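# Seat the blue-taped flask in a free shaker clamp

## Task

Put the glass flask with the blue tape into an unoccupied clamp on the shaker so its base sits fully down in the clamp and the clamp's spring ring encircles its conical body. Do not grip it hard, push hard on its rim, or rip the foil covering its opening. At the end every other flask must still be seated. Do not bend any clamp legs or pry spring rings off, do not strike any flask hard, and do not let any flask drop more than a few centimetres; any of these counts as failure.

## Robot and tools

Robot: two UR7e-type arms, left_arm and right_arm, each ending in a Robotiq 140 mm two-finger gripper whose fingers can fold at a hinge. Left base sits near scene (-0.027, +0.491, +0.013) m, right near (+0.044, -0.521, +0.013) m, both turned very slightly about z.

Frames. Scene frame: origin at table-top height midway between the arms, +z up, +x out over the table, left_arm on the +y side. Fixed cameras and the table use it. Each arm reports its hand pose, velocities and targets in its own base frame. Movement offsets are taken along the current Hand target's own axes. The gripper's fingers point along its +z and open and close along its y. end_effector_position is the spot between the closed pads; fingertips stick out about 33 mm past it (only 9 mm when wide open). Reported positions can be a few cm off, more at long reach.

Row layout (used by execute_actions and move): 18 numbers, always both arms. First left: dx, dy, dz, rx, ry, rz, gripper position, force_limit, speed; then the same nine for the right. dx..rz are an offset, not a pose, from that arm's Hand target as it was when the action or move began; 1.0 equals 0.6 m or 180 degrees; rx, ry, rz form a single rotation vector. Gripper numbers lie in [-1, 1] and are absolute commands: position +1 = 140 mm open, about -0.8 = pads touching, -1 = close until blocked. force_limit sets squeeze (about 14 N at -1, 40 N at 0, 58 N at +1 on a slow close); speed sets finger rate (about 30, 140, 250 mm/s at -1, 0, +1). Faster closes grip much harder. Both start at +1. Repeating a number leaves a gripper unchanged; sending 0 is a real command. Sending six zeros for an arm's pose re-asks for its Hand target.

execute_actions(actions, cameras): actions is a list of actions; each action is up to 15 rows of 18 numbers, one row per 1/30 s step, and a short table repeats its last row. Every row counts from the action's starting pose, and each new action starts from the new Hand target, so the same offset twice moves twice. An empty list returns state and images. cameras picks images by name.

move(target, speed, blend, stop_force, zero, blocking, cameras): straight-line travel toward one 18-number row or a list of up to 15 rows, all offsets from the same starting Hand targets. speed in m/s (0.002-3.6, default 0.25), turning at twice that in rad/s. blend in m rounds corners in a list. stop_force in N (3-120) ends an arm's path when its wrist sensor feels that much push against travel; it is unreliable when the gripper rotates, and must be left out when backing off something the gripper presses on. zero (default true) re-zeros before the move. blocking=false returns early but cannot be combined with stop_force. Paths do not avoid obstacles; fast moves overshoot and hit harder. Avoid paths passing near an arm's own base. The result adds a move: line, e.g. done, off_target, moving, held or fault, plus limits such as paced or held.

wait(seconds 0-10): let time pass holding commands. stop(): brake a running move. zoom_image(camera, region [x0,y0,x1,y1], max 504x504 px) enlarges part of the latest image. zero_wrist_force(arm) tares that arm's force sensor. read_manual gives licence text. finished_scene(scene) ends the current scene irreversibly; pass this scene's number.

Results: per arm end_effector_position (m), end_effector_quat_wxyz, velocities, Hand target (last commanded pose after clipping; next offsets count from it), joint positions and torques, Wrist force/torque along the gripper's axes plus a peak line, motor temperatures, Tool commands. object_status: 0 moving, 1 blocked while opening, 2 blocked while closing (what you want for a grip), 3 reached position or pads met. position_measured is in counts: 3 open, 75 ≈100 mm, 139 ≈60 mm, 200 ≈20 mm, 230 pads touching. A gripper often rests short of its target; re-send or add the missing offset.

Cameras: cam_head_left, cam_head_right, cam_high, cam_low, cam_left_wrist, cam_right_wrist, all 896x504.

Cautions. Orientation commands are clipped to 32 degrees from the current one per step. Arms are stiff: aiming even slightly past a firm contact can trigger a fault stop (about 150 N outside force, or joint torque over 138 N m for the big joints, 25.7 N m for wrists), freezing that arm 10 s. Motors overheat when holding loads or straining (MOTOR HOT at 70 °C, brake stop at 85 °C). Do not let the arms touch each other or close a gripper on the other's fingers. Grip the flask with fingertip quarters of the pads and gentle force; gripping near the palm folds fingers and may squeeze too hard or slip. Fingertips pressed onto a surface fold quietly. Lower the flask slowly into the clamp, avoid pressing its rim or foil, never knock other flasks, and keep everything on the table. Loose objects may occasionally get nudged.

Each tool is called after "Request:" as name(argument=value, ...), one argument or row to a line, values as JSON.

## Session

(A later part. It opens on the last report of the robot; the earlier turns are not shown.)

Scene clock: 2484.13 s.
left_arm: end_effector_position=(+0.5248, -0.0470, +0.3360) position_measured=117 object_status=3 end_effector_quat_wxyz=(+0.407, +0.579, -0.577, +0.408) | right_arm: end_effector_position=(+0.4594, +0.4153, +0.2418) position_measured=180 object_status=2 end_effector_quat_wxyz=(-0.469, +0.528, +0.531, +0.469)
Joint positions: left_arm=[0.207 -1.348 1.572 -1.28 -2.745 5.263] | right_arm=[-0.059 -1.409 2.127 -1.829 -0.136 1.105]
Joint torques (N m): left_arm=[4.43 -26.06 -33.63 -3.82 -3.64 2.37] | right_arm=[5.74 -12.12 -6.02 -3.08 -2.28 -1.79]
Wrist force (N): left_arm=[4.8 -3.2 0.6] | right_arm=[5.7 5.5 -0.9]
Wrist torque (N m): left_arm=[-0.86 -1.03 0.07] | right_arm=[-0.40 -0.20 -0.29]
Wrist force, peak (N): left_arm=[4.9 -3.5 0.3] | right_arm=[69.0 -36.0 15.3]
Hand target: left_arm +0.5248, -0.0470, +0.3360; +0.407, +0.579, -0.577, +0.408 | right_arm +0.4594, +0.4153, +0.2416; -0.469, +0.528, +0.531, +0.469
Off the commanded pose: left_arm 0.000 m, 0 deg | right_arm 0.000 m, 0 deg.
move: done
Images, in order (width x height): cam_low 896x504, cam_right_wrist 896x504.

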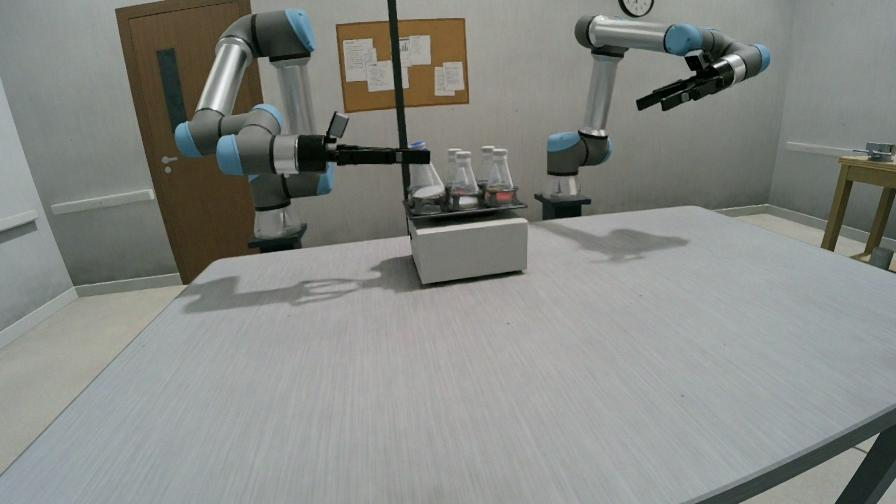

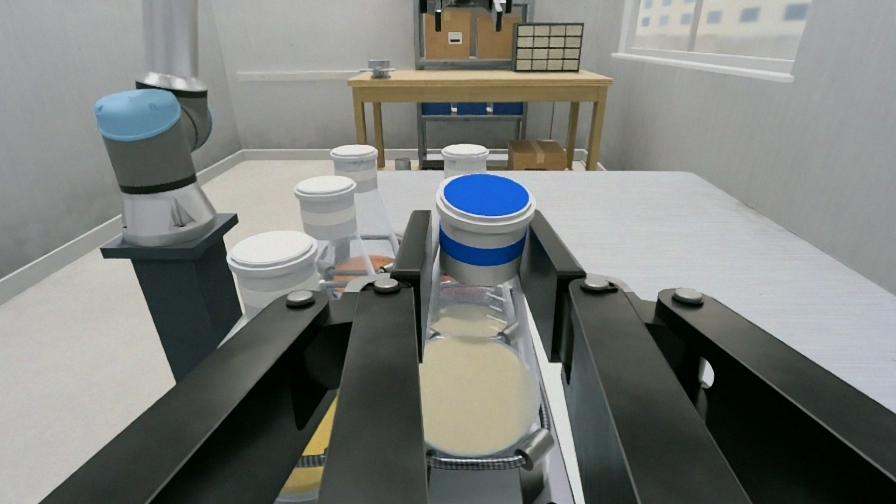

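Request:
move(
  target=[
    [0,0,0,0,0,0,0.1,-0.02,-1,0.05,0,-0.006,0,0,0,-1,-0.02,-1],
    [0,0,0,0,0,0,0.1,-0.02,-1,0.05,0,0.006,0,-0.094,0,-1,-0.02,-1],
  ],
  speed=0.06,
  cameras=["cam_right_wrist","cam_low","cam_head_right"],
)

Request:
zoom_image(
  camera="cam_right_wrist",
  region=[360, 200, 660, 504],
)

Request:
zoom_image(
  camera="cam_low",
  region=[380, 110, 540, 230],
)

Scene clock: 2540.47 s.
left_arm: end_effector_position=(+0.5248, -0.0470, +0.3360) position_measured=117 object_status=3 end_effector_quat_wxyz=(+0.407, +0.579, -0.577, +0.408) | right_arm: end_effector_position=(+0.4593, +0.4226, +0.2711) position_measured=180 object_status=2 end_effector_quat_wxyz=(-0.385, +0.592, +0.594, +0.386)
Joint positions: left_arm=[0.207 -1.348 1.572 -1.28 -2.745 5.263] | right_arm=[0.011 -1.525 2.036 -2.103 -0.417 1.591]
Joint torques (N m): left_arm=[4.55 -26.28 -33.48 -3.81 -3.37 2.36] | right_arm=[-6.86 -16.83 -14.27 -4.55 4.69 -1.67]
Wrist force (N): left_arm=[4.8 -3.5 0.4] | right_arm=[-1.2 -0.2 0.6]
Wrist torque (N m): left_arm=[-0.91 -1.01 0.08] | right_arm=[-0.02 0.08 0.01]
Wrist force, peak (N): left_arm=[4.9 -3.6 0.5] | right_arm=[9.7 6.9 -1.8]
Hand target: left_arm +0.5248, -0.0470, +0.3360; +0.407, +0.579, -0.577, +0.408 | right_arm +0.4593, +0.4225, +0.2710; -0.385, +0.592, +0.594, +0.386
Off the commanded pose: left_arm 0.000 m, 0 deg | right_arm 0.000 m, 0 deg.
move: done
Images, in order (width x height): cam_head_right 896x504, cam_low 896x504, cam_right_wrist 896x504.

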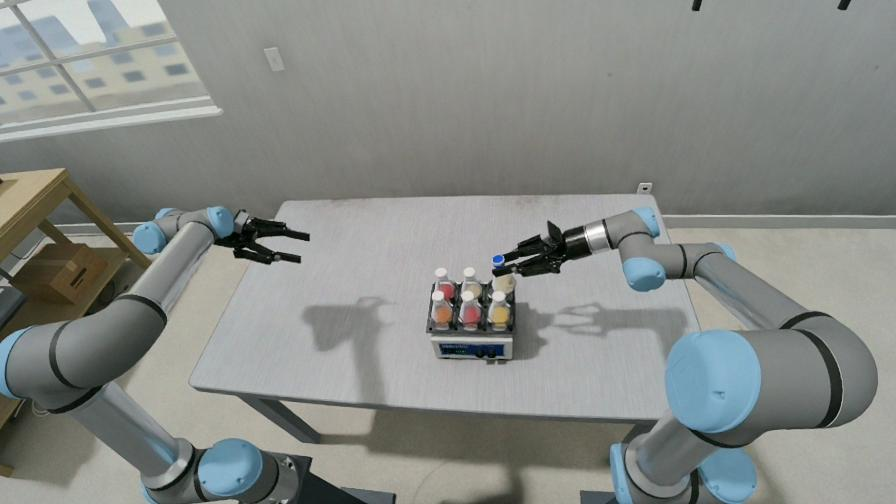

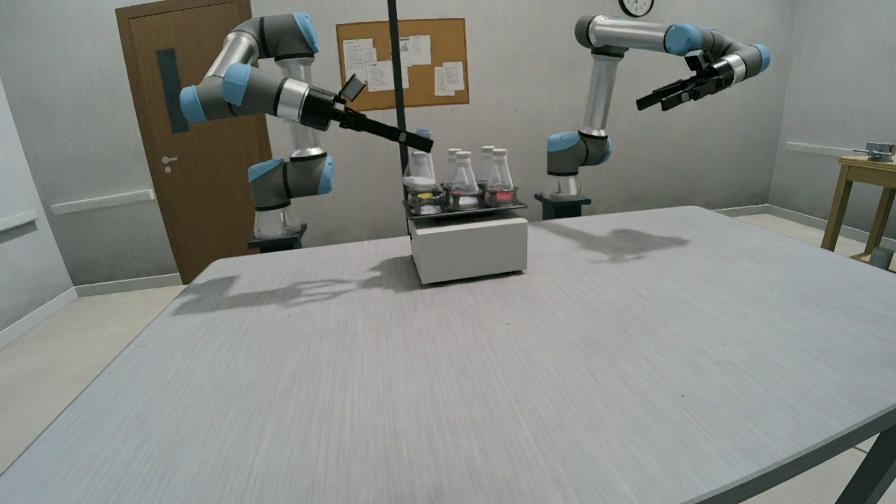

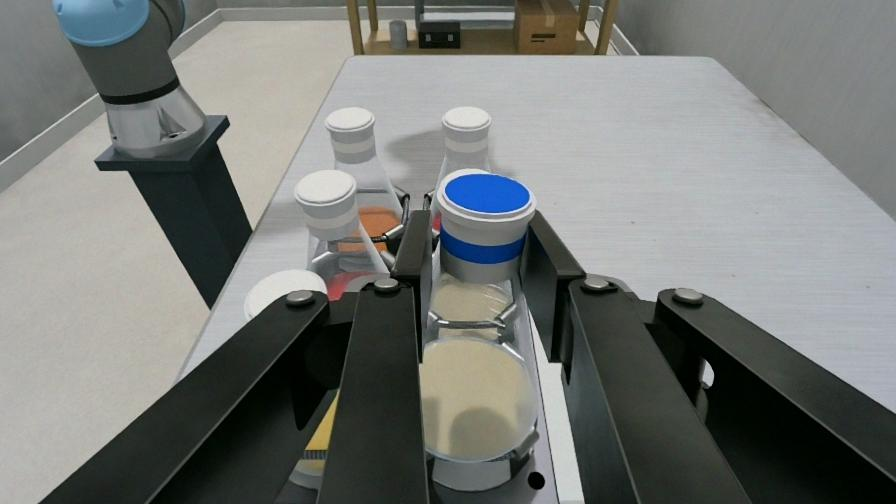

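Scaled by 1.658 from the camera's 896x504 image, which has a finer 1280x720 frame.

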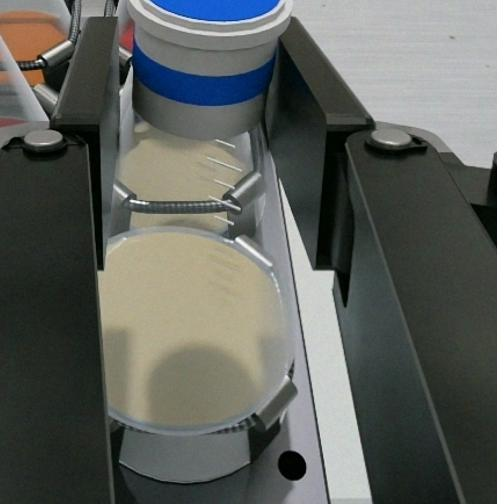

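Scaled by 3.150 from the camera's 896x504 image, which has a finer 1280x720 frame.

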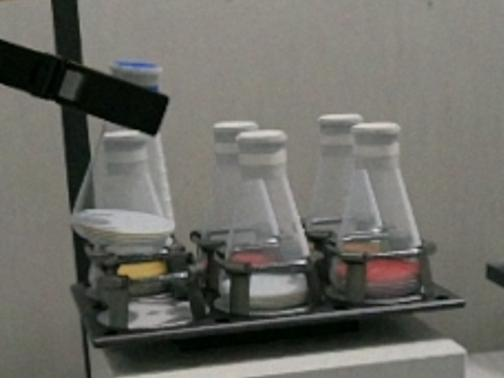

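Request:
move(
  target=[0,0,0,0,0,0,0.1,-0.02,-1,0.0038,0,0.0074,0,0.033,0,-1,-0.02,-1],
  speed=0.06,
)

Request:
move(
  target=[0,0,0,0,0,0,0.1,-0.02,-1,0,0.0317,0,0.03,0,0.0778,-1,-0.02,-1],
  speed=0.06,
  cameras=["cam_right_wrist","cam_low","cam_head_right"],
)

Request:
zoom_image(
  camera="cam_right_wrist",
  region=[360, 200, 660, 504],
)

Request:
zoom_image(
  camera="cam_low",
  region=[380, 110, 540, 230],
)

Request:
zoom_image(
  camera="cam_head_right",
  region=[400, 230, 560, 370],
)

Scene clock: 2565.00 s.
left_arm: end_effector_position=(+0.5248, -0.0470, +0.3360) position_measured=117 object_status=3 end_effector_quat_wxyz=(+0.407, +0.579, -0.577, +0.408) | right_arm: end_effector_position=(+0.4593, +0.4275, +0.2711) position_measured=180 object_status=2 end_effector_quat_wxyz=(-0.416, +0.571, +0.573, +0.416) end_effector_velocity=(+0.001, -0.001, -0.001) end_effector_angular_velocity=(-0.005, +0.002, -0.002)
Joint positions: left_arm=[0.207 -1.348 1.572 -1.28 -2.745 5.263] | right_arm=[-0.004 -1.493 2.08 -2.142 -0.313 1.551]
Joint velocities: left_arm=[within noise] | right_arm=[-0.001 -0.001 -0.002 0.002 -0.005 0.002]
Joint torques (N m): left_arm=[3.63 -26.15 -33.66 -3.85 -3.67 2.23] | right_arm=[4.76 -35.11 -33.75 -1.41 0 1.92]
Wrist force (N): left_arm=[5.0 -3.3 0.5] | right_arm=[-0.9 -0.5 0.3]
Wrist torque (N m): left_arm=[-0.87 -1.06 0.08] | right_arm=[-0.12 0.03 0.08]
Wrist force, peak (N): left_arm=[5.0 -3.5 0.7] | right_arm=[-1.4 -0.3 0.7]
Hand target: left_arm +0.5248, -0.0470, +0.3360; +0.407, +0.579, -0.577, +0.408 | right_arm +0.4593, +0.4275, +0.2713; -0.416, +0.571, +0.573, +0.416
Off the commanded pose: left_arm 0.000 m, 0 deg | right_arm 0.000 m, 0 deg.
move: done

Scene clock: 2567.53 s.
left_arm: end_effector_position=(+0.5248, -0.0470, +0.3360) position_measured=117 object_status=3 end_effector_quat_wxyz=(+0.407, +0.579, -0.577, +0.408) | right_arm: end_effector_position=(+0.4784, +0.4276, +0.2713) position_measured=180 object_status=2 end_effector_quat_wxyz=(-0.490, +0.616, +0.518, +0.335)
Joint positions: left_arm=[0.207 -1.348 1.572 -1.28 -2.745 5.263] | right_arm=[-0.003 -1.409 1.908 -1.751 -0.317 1.509]
Joint torques (N m): left_arm=[4.68 -26.52 -33.38 -3.93 -3.75 2.2] | right_arm=[4.94 -38.69 -13.7 -4.31 0.21 -1.23]
Wrist force (N): left_arm=[4.9 -3.3 0.5] | right_arm=[-0.8 0.0 0.3]
Wrist torque (N m): left_arm=[-0.88 -1.05 0.07] | right_arm=[-0.12 0.01 0.09]
Wrist force, peak (N): left_arm=[5.0 -3.4 0.7] | right_arm=[-1.3 -0.8 0.6]
Hand target: left_arm +0.5248, -0.0470, +0.3360; +0.407, +0.579, -0.577, +0.408 | right_arm +0.4783, +0.4275, +0.2713; -0.490, +0.616, +0.518, +0.335
Off the commanded pose: left_arm 0.000 m, 0 deg | right_arm 0.000 m, 0 deg.
move: done
Images, in order (width x height): cam_head_right 896x504, cam_low 896x504, cam_right_wrist 896x504.

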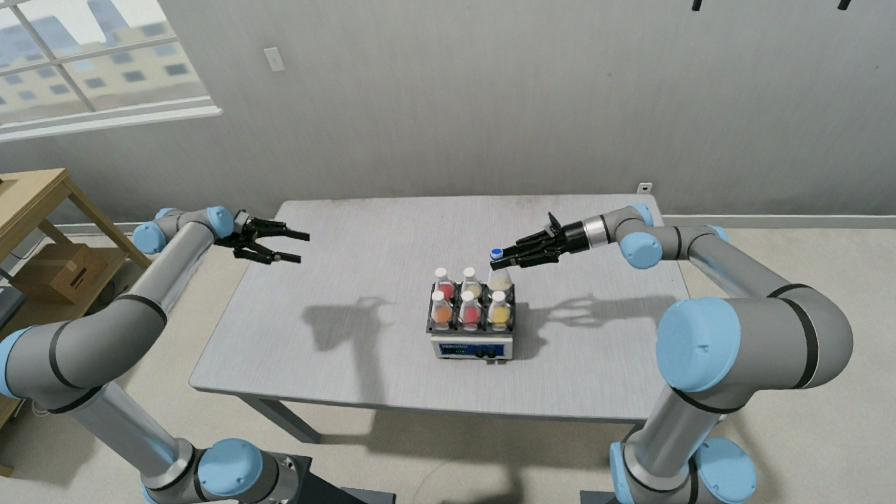

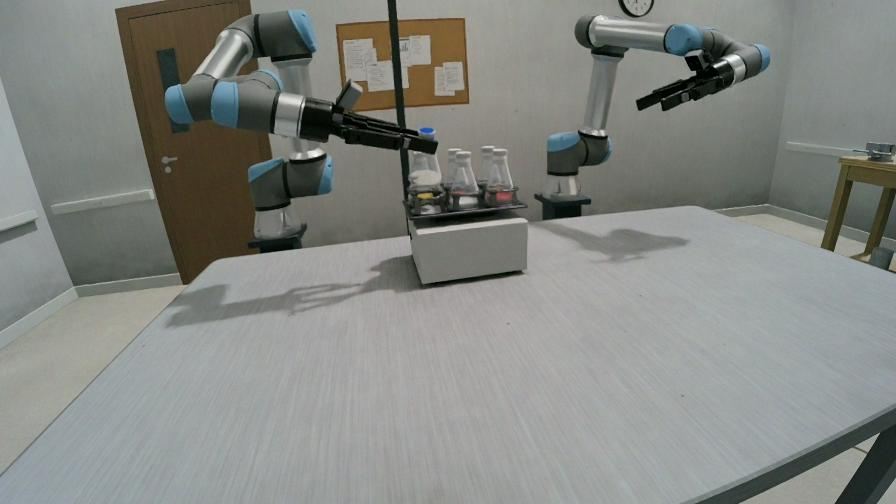

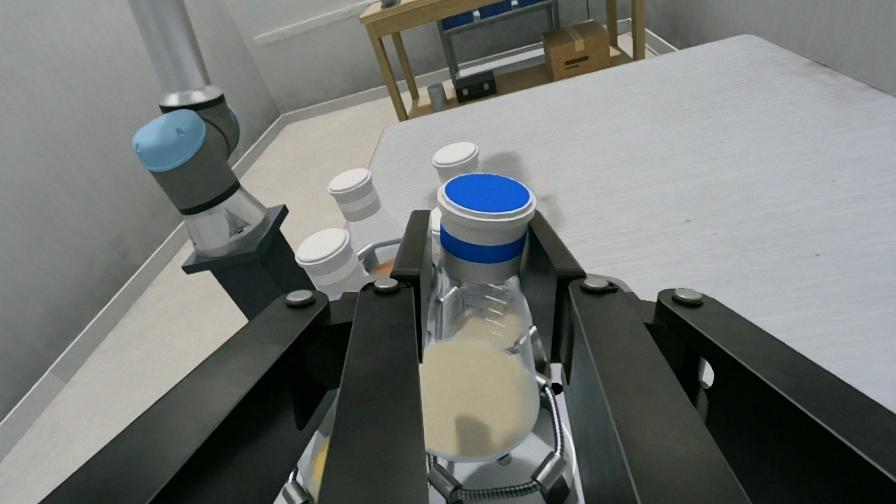

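Scaled by 1.658 from the camera's 896x504 image, which has a finer 1280x720 frame.

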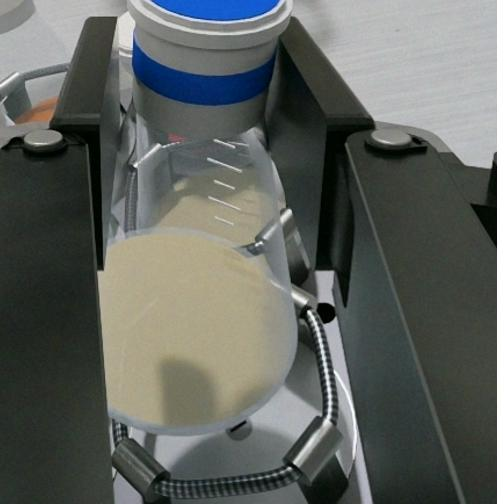

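Scaled by 3.150 from the camera's 896x504 image, which has a finer 1280x720 frame.

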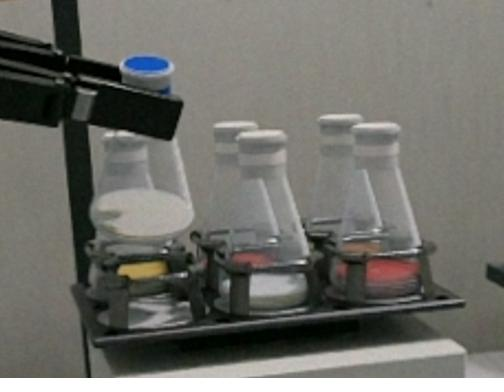

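Scaled by 3.150 from the camera's 896x504 image, which has a finer 1280x720 frame.

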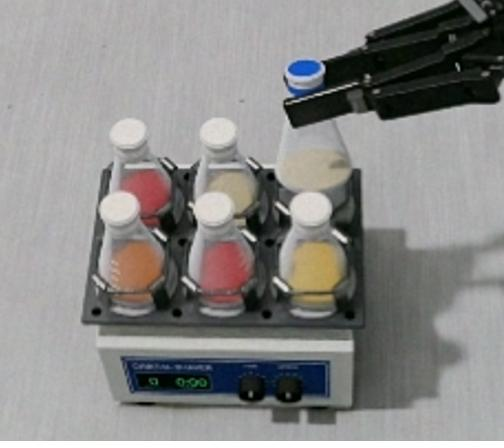

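Request:
move(
  target=[0,0,0,0,0,0,0.1,-0.02,-1,-0.0225,0.007,0.0142,0,0,0,-1,-0.02,-1],
  speed=0.03,
  stop_force=15,
)

Request:
move(
  target=[0,0,0,0,0,0,0.1,-0.02,-1,-0.0245,0.0069,0.0079,0,0,0,-1,-0.02,-1],
  speed=0.012,
  stop_force=15,
  cameras=["cam_right_wrist","cam_low","cam_head_right"],
)

Request:
zoom_image(
  camera="cam_right_wrist",
  region=[360, 200, 660, 504],
)

Request:
zoom_image(
  camera="cam_low",
  region=[380, 110, 540, 230],
)

Request:
zoom_image(
  camera="cam_head_right",
  region=[400, 230, 560, 370],
)

Scene clock: 2583.83 s.
left_arm: end_effector_position=(+0.5248, -0.0470, +0.3360) position_measured=117 object_status=3 end_effector_quat_wxyz=(+0.407, +0.579, -0.577, +0.408) | right_arm: end_effector_position=(+0.4783, +0.4315, +0.2553) position_measured=180 object_status=2 end_effector_quat_wxyz=(-0.490, +0.616, +0.518, +0.335)
Joint positions: left_arm=[0.207 -1.348 1.572 -1.28 -2.745 5.263] | right_arm=[0.005 -1.386 1.933 -1.822 -0.315 1.534]
Joint torques (N m): left_arm=[4.28 -27.56 -33.45 -3.64 -3.62 2.26] | right_arm=[-7.12 -38.85 -33.99 -0.66 2.08 -1.66]
Wrist force (N): left_arm=[4.8 -3.3 0.6] | right_arm=[-0.9 0.1 0.2]
Wrist torque (N m): left_arm=[-0.86 -1.03 0.08] | right_arm=[-0.06 0.02 -0.07]
Wrist force, peak (N): left_arm=[5.0 -3.5 0.5] | right_arm=[-1.5 0.1 0.7]
Hand target: left_arm +0.5248, -0.0470, +0.3360; +0.407, +0.579, -0.577, +0.408 | right_arm +0.4783, +0.4315, +0.2553; -0.490, +0.616, +0.518, +0.335
Off the commanded pose: left_arm 0.000 m, 0 deg | right_arm 0.000 m, 0 deg.
move: done

Scene clock: 2585.93 s.
left_arm: end_effector_position=(+0.5248, -0.0470, +0.3360) position_measured=117 object_status=3 end_effector_quat_wxyz=(+0.407, +0.579, -0.577, +0.408) | right_arm: end_effector_position=(+0.4784, +0.4315, +0.2431) position_measured=180 object_status=2 end_effector_quat_wxyz=(-0.490, +0.616, +0.518, +0.335)
Joint positions: left_arm=[0.207 -1.348 1.572 -1.28 -2.745 5.263] | right_arm=[0.005 -1.37 1.949 -1.855 -0.315 1.533]
Joint torques (N m): left_arm=[4.38 -26.38 -33.61 -4.02 -3.53 2.23] | right_arm=[4.56 -35.94 -28.66 -0.25 -0.19 -0.03]
Wrist force (N): left_arm=[4.8 -3.0 0.6] | right_arm=[11.4 -0.1 -6.7]
Wrist torque (N m): left_arm=[-0.81 -1.03 0.08] | right_arm=[0.01 -0.29 0.06]
Wrist force, peak (N): left_arm=[4.9 -3.5 0.5] | right_arm=[17.3 -0.5 -10.0]
Hand target: left_arm +0.5248, -0.0470, +0.3360; +0.407, +0.579, -0.577, +0.408 | right_arm +0.4784, +0.4315, +0.2431; -0.490, +0.616, +0.518, +0.335 (not the last commanded pose)
Off the commanded pose: left_arm 0.000 m, 0 deg | right_arm 0.004 m, 0 deg.
move: contact (right_arm)
Images, in order (width x height): cam_head_right 896x504, cam_low 896x504, cam_right_wrist 896x504.

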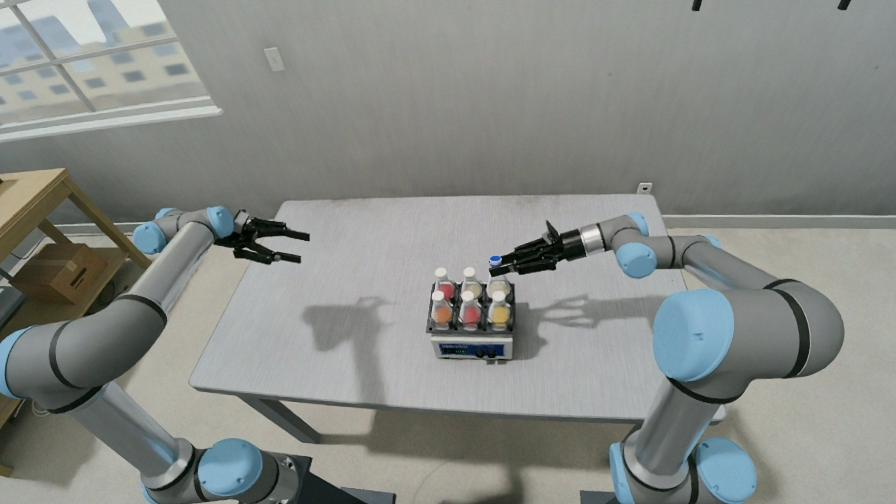

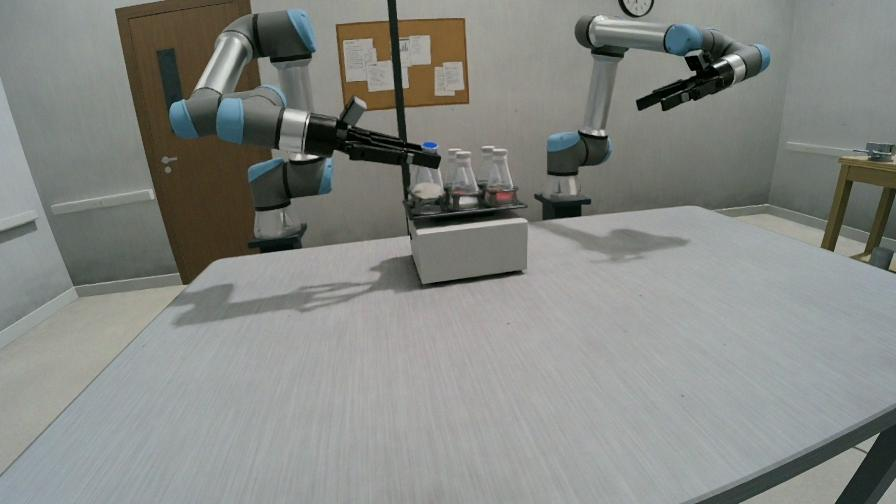

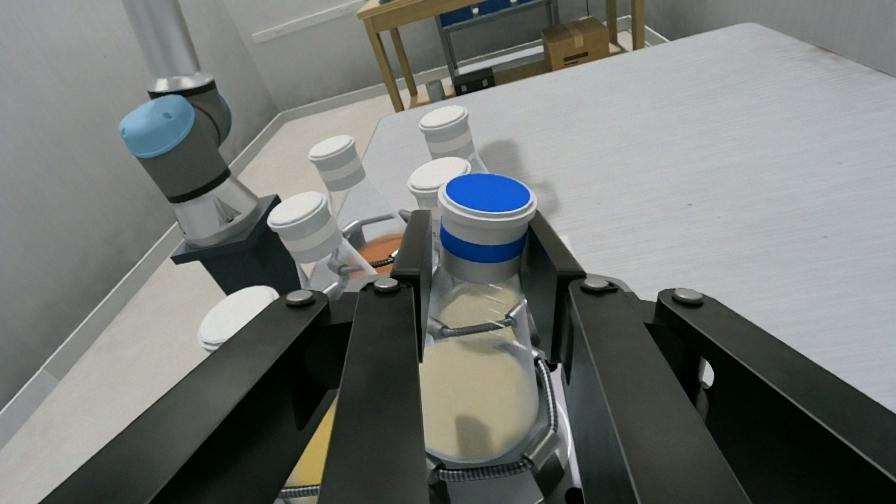

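Scaled by 1.658 from the camera's 896x504 image, which has a finer 1280x720 frame.

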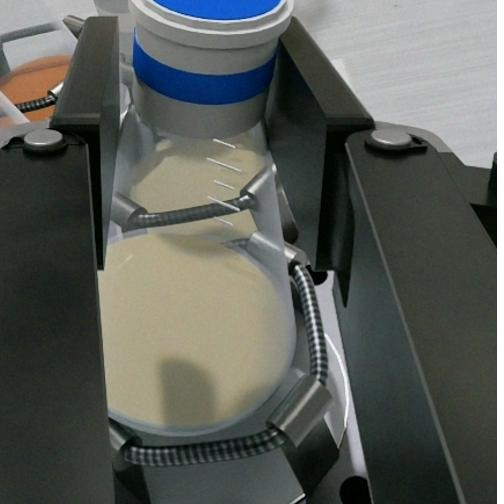

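Scaled by 3.150 from the camera's 896x504 image, which has a finer 1280x720 frame.

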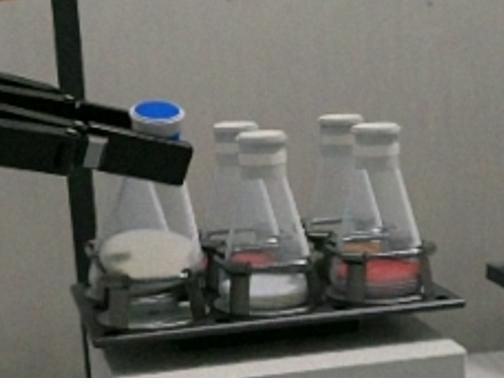

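Scaled by 3.150 from the camera's 896x504 image, which has a finer 1280x720 frame.

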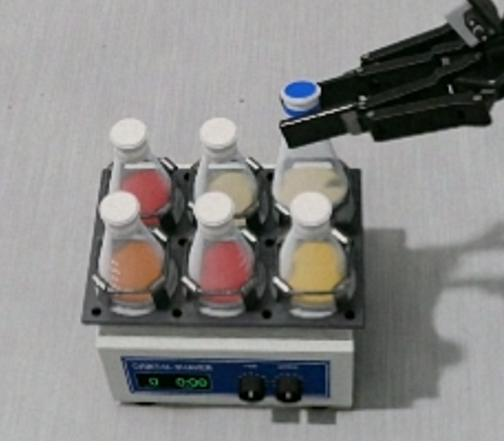

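Request:
move(
  target=[0,0,0,0,0,0,0.1,-0.02,-1,0.0067,0.0067,-0.0023,0,0,0,-1,-0.02,-1],
  speed=0.03,
)

Request:
move(
  target=[0,0,0,0,0,0,0.1,-0.02,-1,-0.0307,0.0086,0.0099,0,0,0,-1,-0.02,-1],
  speed=0.012,
  stop_force=30,
  cameras=["cam_right_wrist","cam_low","cam_head_right"],
)

Request:
zoom_image(
  camera="cam_right_wrist",
  region=[360, 200, 660, 504],
)

Request:
zoom_image(
  camera="cam_low",
  region=[380, 110, 540, 230],
)

Request:
zoom_image(
  camera="cam_head_right",
  region=[400, 230, 560, 370],
)

Scene clock: 2606.07 s.
left_arm: end_effector_position=(+0.5248, -0.0470, +0.3360) position_measured=117 object_status=3 end_effector_quat_wxyz=(+0.407, +0.579, -0.577, +0.408) | right_arm: end_effector_position=(+0.4834, +0.4316, +0.2462) position_measured=180 object_status=2 end_effector_quat_wxyz=(-0.490, +0.616, +0.518, +0.335)
Joint positions: left_arm=[0.207 -1.348 1.572 -1.28 -2.745 5.263] | right_arm=[0.005 -1.363 1.931 -1.844 -0.315 1.533]
Joint torques (N m): left_arm=[4.29 -27.17 -32.64 -4.17 -3.83 2.28] | right_arm=[-5.23 -25.75 -12.76 -2.93 0.1 -2.08]
Wrist force (N): left_arm=[4.8 -3.5 0.6] | right_arm=[-1.7 -1.7 -0.2]
Wrist torque (N m): left_arm=[-0.91 -1.03 0.08] | right_arm=[-0.05 0.02 0.08]
Wrist force, peak (N): left_arm=[5.0 -3.4 0.6] | right_arm=[11.8 0.0 -6.8]
Hand target: left_arm +0.5248, -0.0470, +0.3360; +0.407, +0.579, -0.577, +0.408 | right_arm +0.4834, +0.4315, +0.2461; -0.490, +0.616, +0.518, +0.335
Off the commanded pose: left_arm 0.000 m, 0 deg | right_arm 0.000 m, 0 deg.
move: done

Scene clock: 2608.33 s.
left_arm: end_effector_position=(+0.5248, -0.0470, +0.3360) position_measured=117 object_status=3 end_effector_quat_wxyz=(+0.407, +0.579, -0.577, +0.408) | right_arm: end_effector_position=(+0.4834, +0.4315, +0.2320) position_measured=180 object_status=2 end_effector_quat_wxyz=(-0.490, +0.616, +0.518, +0.335)
Joint positions: left_arm=[0.207 -1.348 1.572 -1.28 -2.745 5.263] | right_arm=[0.005 -1.343 1.95 -1.882 -0.315 1.533]
Joint torques (N m): left_arm=[3.99 -26.69 -33.92 -4.08 -3.36 2.38] | right_arm=[-4.21 -36.22 -29.61 -0.87 -3.13 -0.22]
Wrist force (N): left_arm=[4.7 -3.5 0.6] | right_arm=[13.2 -1.5 1.0]
Wrist torque (N m): left_arm=[-0.91 -1.01 0.08] | right_arm=[-0.01 -0.23 0.41]
Wrist force, peak (N): left_arm=[5.1 -3.3 0.5] | right_arm=[30.9 -3.8 -1.8]
Hand target: left_arm +0.5248, -0.0470, +0.3360; +0.407, +0.579, -0.577, +0.408 | right_arm +0.4834, +0.4315, +0.2320; -0.490, +0.616, +0.518, +0.335 (not the last commanded pose)
Off the commanded pose: left_arm 0.000 m, 0 deg | right_arm 0.006 m, 0 deg.
move: contact (right_arm)
Images, in order (width x height): cam_head_right 896x504, cam_low 896x504, cam_right_wrist 896x504.

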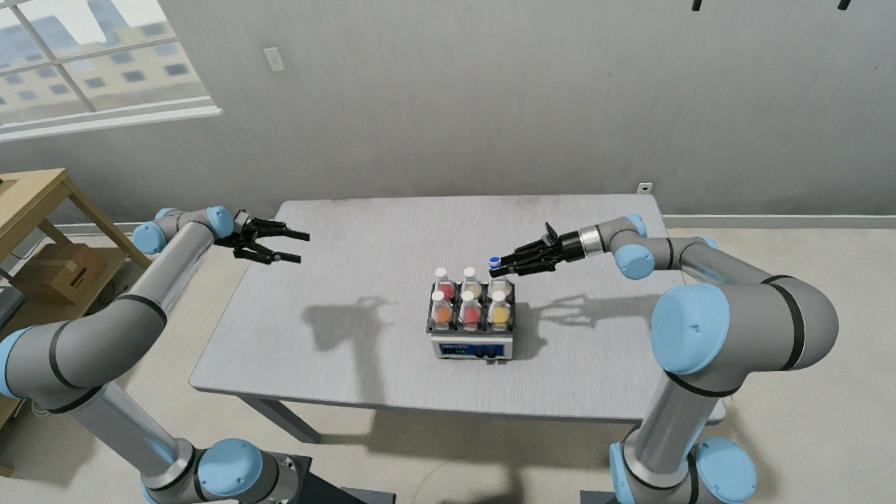

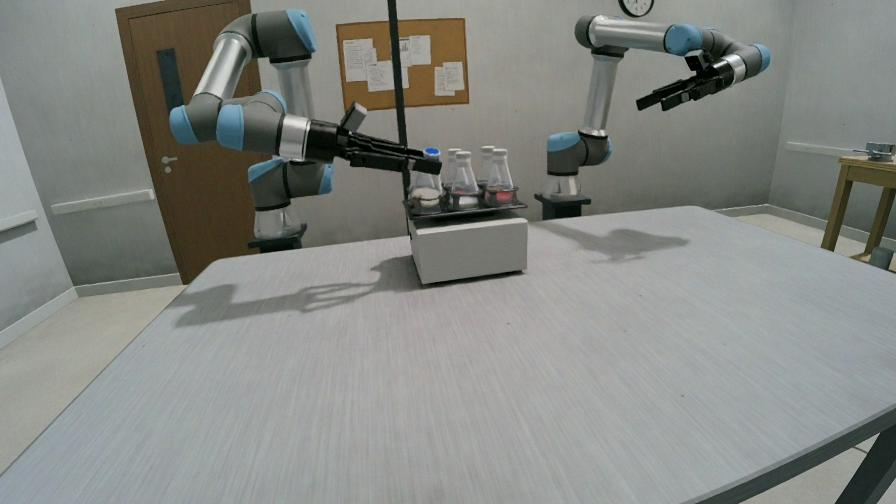

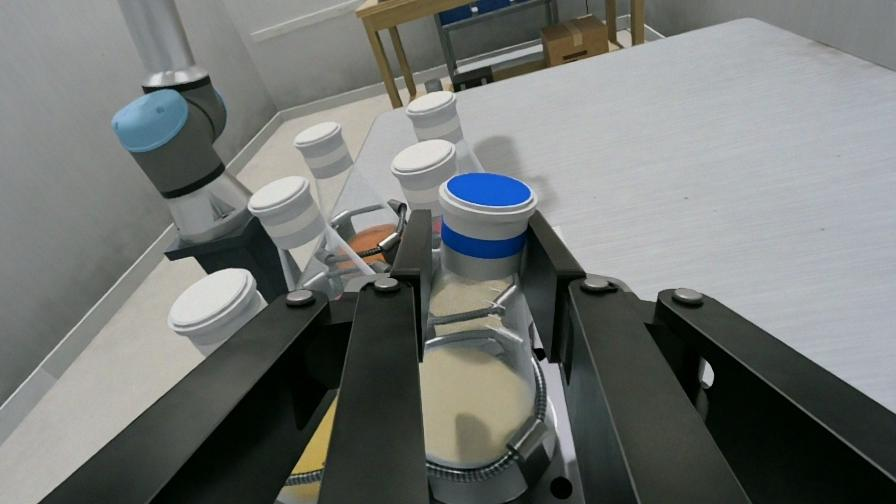

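Scaled by 1.658 from the camera's 896x504 image, which has a finer 1280x720 frame.

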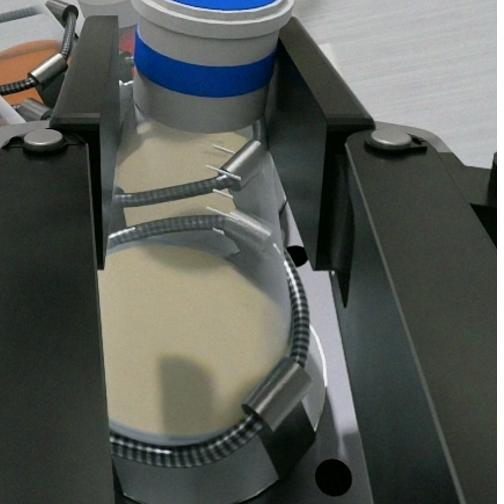

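Scaled by 3.150 from the camera's 896x504 image, which has a finer 1280x720 frame.

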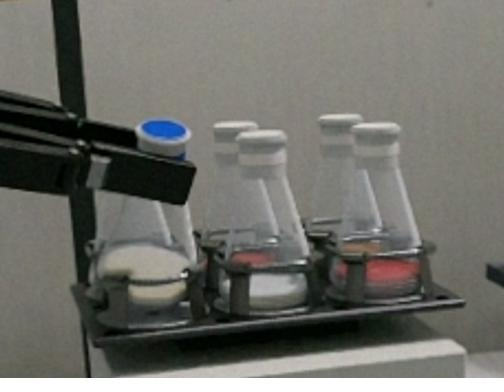

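Scaled by 3.150 from the camera's 896x504 image, which has a finer 1280x720 frame.

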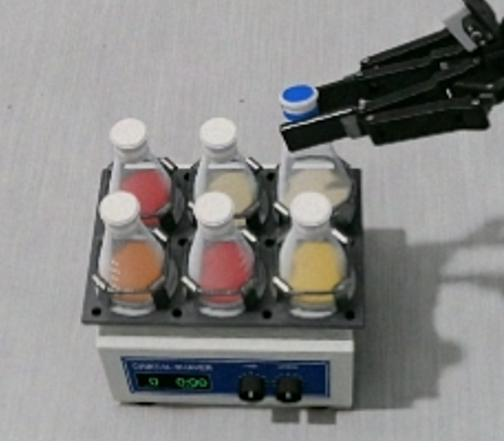

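Request:
move(
  target=[0,0,0,0,0,0,0.1,-0.02,-1,-0.0278,-0.0335,0.0098,-0.0258,-0.0014,-0.0792,-1,-0.02,-1],
  speed=0.015,
  stop_force=60,
  cameras=["cam_right_wrist","cam_low","cam_head_right"],
)

Request:
zoom_image(
  camera="cam_right_wrist",
  region=[360, 200, 660, 504],
)

Request:
zoom_image(
  camera="cam_low",
  region=[380, 110, 540, 230],
)

Request:
zoom_image(
  camera="cam_head_right",
  region=[400, 230, 560, 370],
)

Scene clock: 2639.93 s.
left_arm: end_effector_position=(+0.5248, -0.0470, +0.3360) position_measured=117 object_status=3 end_effector_quat_wxyz=(+0.407, +0.579, -0.577, +0.408) | right_arm: end_effector_position=(+0.4594, +0.4316, +0.2201) position_measured=180 object_status=2 end_effector_quat_wxyz=(-0.418, +0.567, +0.578, +0.412)
Joint positions: left_arm=[0.207 -1.348 1.572 -1.28 -2.745 5.263] | right_arm=[0.006 -1.399 2.128 -2.269 -0.316 1.535]
Joint torques (N m): left_arm=[5.17 -27.4 -34.39 -3.94 -3.74 2.59] | right_arm=[10.17 -8.97 -15.8 3.42 -5.83 1.17]
Wrist force (N): left_arm=[4.7 -3.3 0.6] | right_arm=[39.9 2.2 -16.9]
Wrist torque (N m): left_arm=[-0.87 -1.00 0.07] | right_arm=[-0.06 -0.50 -0.23]
Wrist force, peak (N): left_arm=[5.1 -3.5 0.5] | right_arm=[43.2 22.9 6.1]
Hand target: left_arm +0.5248, -0.0470, +0.3360; +0.407, +0.579, -0.577, +0.408 | right_arm +0.4595, +0.4316, +0.2201; -0.418, +0.567, +0.578, +0.412
Off the commanded pose: left_arm 0.000 m, 0 deg | right_arm 0.000 m, 0 deg.
move: done
Images, in order (width x height): cam_head_right 896x504, cam_low 896x504, cam_right_wrist 896x504.

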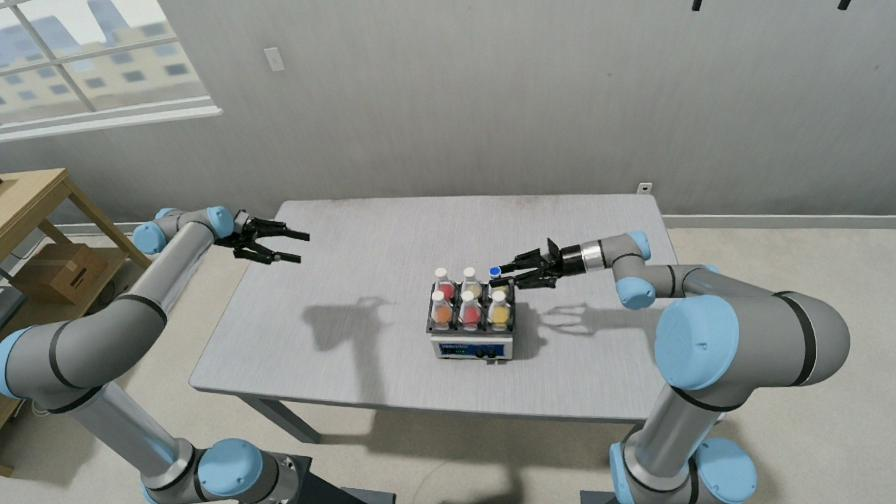

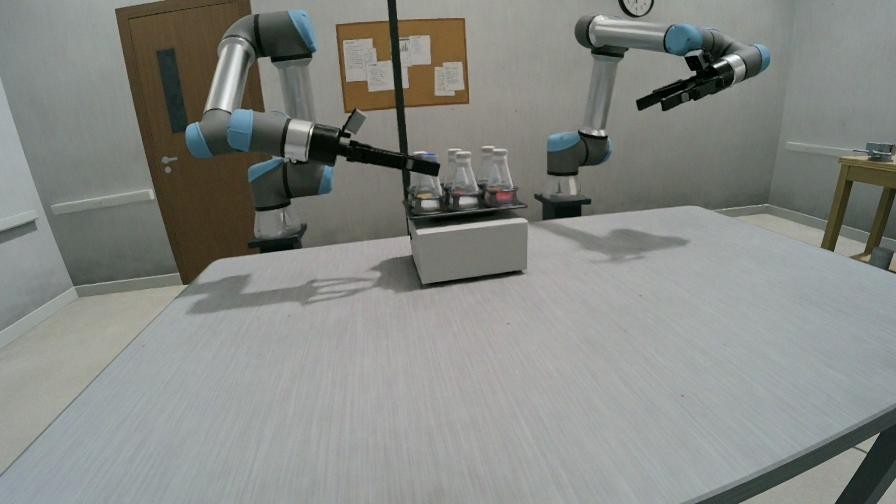

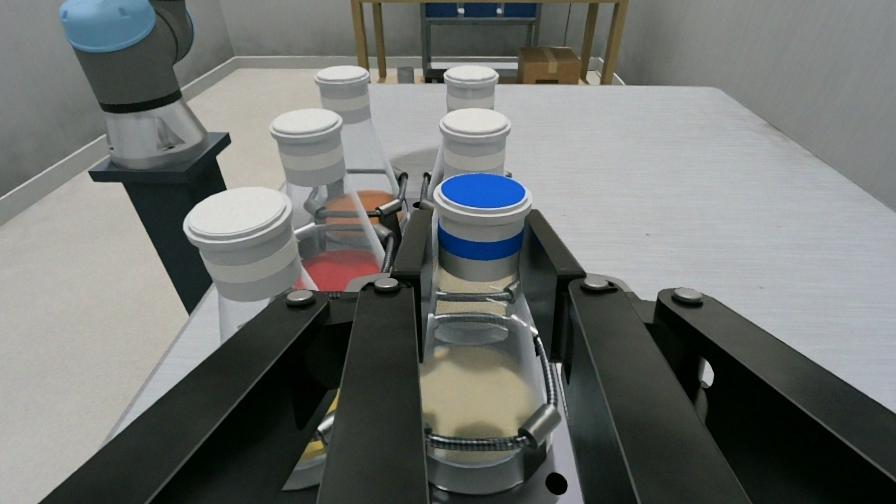

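Scaled by 1.658 from the camera's 896x504 image, which has a finer 1280x720 frame.

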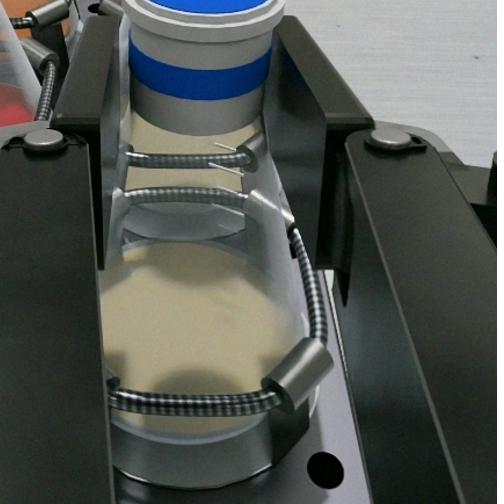

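Scaled by 3.150 from the camera's 896x504 image, which has a finer 1280x720 frame.

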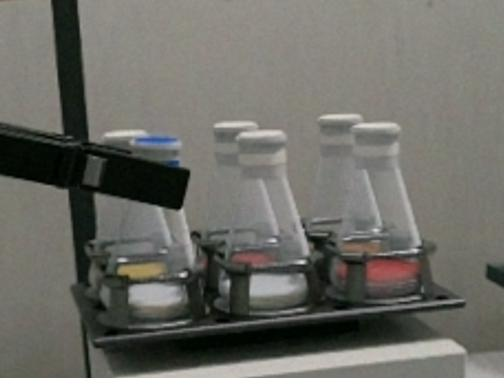

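Scaled by 3.150 from the camera's 896x504 image, which has a finer 1280x720 frame.

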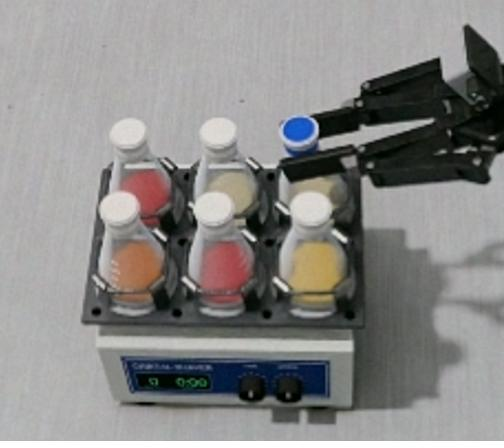

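Request:
move(
  target=[0,0,0,0,0,0,0.1,-0.02,-1,0.0038,0,0.0,0,0,0,-1,-0.02,-1],
  speed=0.01,
)

Request:
move(
  target=[0,0,0,0,0,0,0.1,-0.02,-1,0,0,0,0,0,0,-0.2,-0.02,-1],
  cameras=["cam_right_wrist"],
)

Scene clock: 2648.20 s.
left_arm: end_effector_position=(+0.5248, -0.0470, +0.3360) position_measured=117 object_status=3 end_effector_quat_wxyz=(+0.407, +0.579, -0.577, +0.408) | right_arm: end_effector_position=(+0.4594, +0.4323, +0.2221) position_measured=180 object_status=2 end_effector_quat_wxyz=(-0.418, +0.567, +0.578, +0.412)
Joint positions: left_arm=[0.207 -1.348 1.572 -1.28 -2.745 5.263] | right_arm=[0.007 -1.401 2.126 -2.269 -0.316 1.54]
Joint torques (N m): left_arm=[3.98 -27.35 -32.3 -3.79 -3.61 2.28] | right_arm=[6.81 -35.9 -28.66 -0.69 3.81 1.63]
Wrist force (N): left_arm=[4.9 -3.4 0.7] | right_arm=[1.5 3.8 -1.1]
Wrist torque (N m): left_arm=[-0.88 -1.06 0.08] | right_arm=[-0.18 -0.03 -0.39]
Wrist force, peak (N): left_arm=[5.0 -3.5 0.7] | right_arm=[39.6 2.1 -16.9]
Hand target: left_arm +0.5248, -0.0470, +0.3360; +0.407, +0.579, -0.577, +0.408 | right_arm +0.4595, +0.4323, +0.2222; -0.418, +0.567, +0.578, +0.412
Off the commanded pose: left_arm 0.000 m, 0 deg | right_arm 0.000 m, 0 deg.
move: done

Scene clock: 2649.03 s.
left_arm: end_effector_position=(+0.5248, -0.0470, +0.3360) position_measured=117 object_status=3 end_effector_quat_wxyz=(+0.407, +0.579, -0.577, +0.408) | right_arm: end_effector_position=(+0.4594, +0.4323, +0.2222) position_measured=154 object_status=0 end_effector_quat_wxyz=(-0.418, +0.567, +0.578, +0.412)
Joint positions: left_arm=[0.207 -1.348 1.572 -1.28 -2.745 5.263] | right_arm=[0.007 -1.401 2.126 -2.269 -0.316 1.54]
Joint torques (N m): left_arm=[4.43 -26.81 -33.59 -3.91 -3.6 2.18] | right_arm=[-3.82 -36.7 -31.95 -4.76 4.66 -1.81]
Wrist force (N): left_arm=[4.8 -3.3 0.6] | right_arm=[0.0 -0.4 0.2]
Wrist torque (N m): left_arm=[-0.87 -1.03 0.07] | right_arm=[-0.11 0.00 -0.08]
Wrist force, peak (N): left_arm=[4.9 -3.5 0.7] | right_arm=[2.6 4.2 -1.0]
Hand target: left_arm +0.5248, -0.0470, +0.3360; +0.407, +0.579, -0.577, +0.408 | right_arm +0.4595, +0.4323, +0.2222; -0.418, +0.567, +0.578, +0.412
Off the commanded pose: left_arm 0.000 m, 0 deg | right_arm 0.000 m, 0 deg.
move: done
Images, in order (width x height): cam_right_wrist 896x504.

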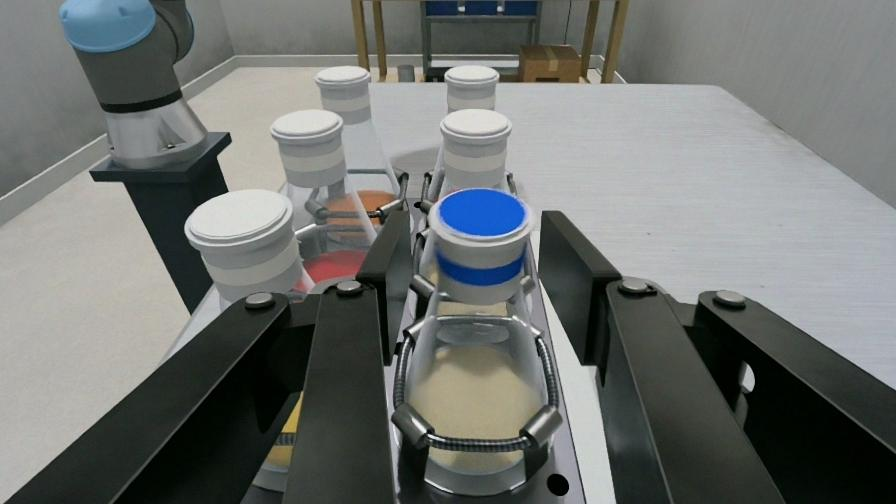

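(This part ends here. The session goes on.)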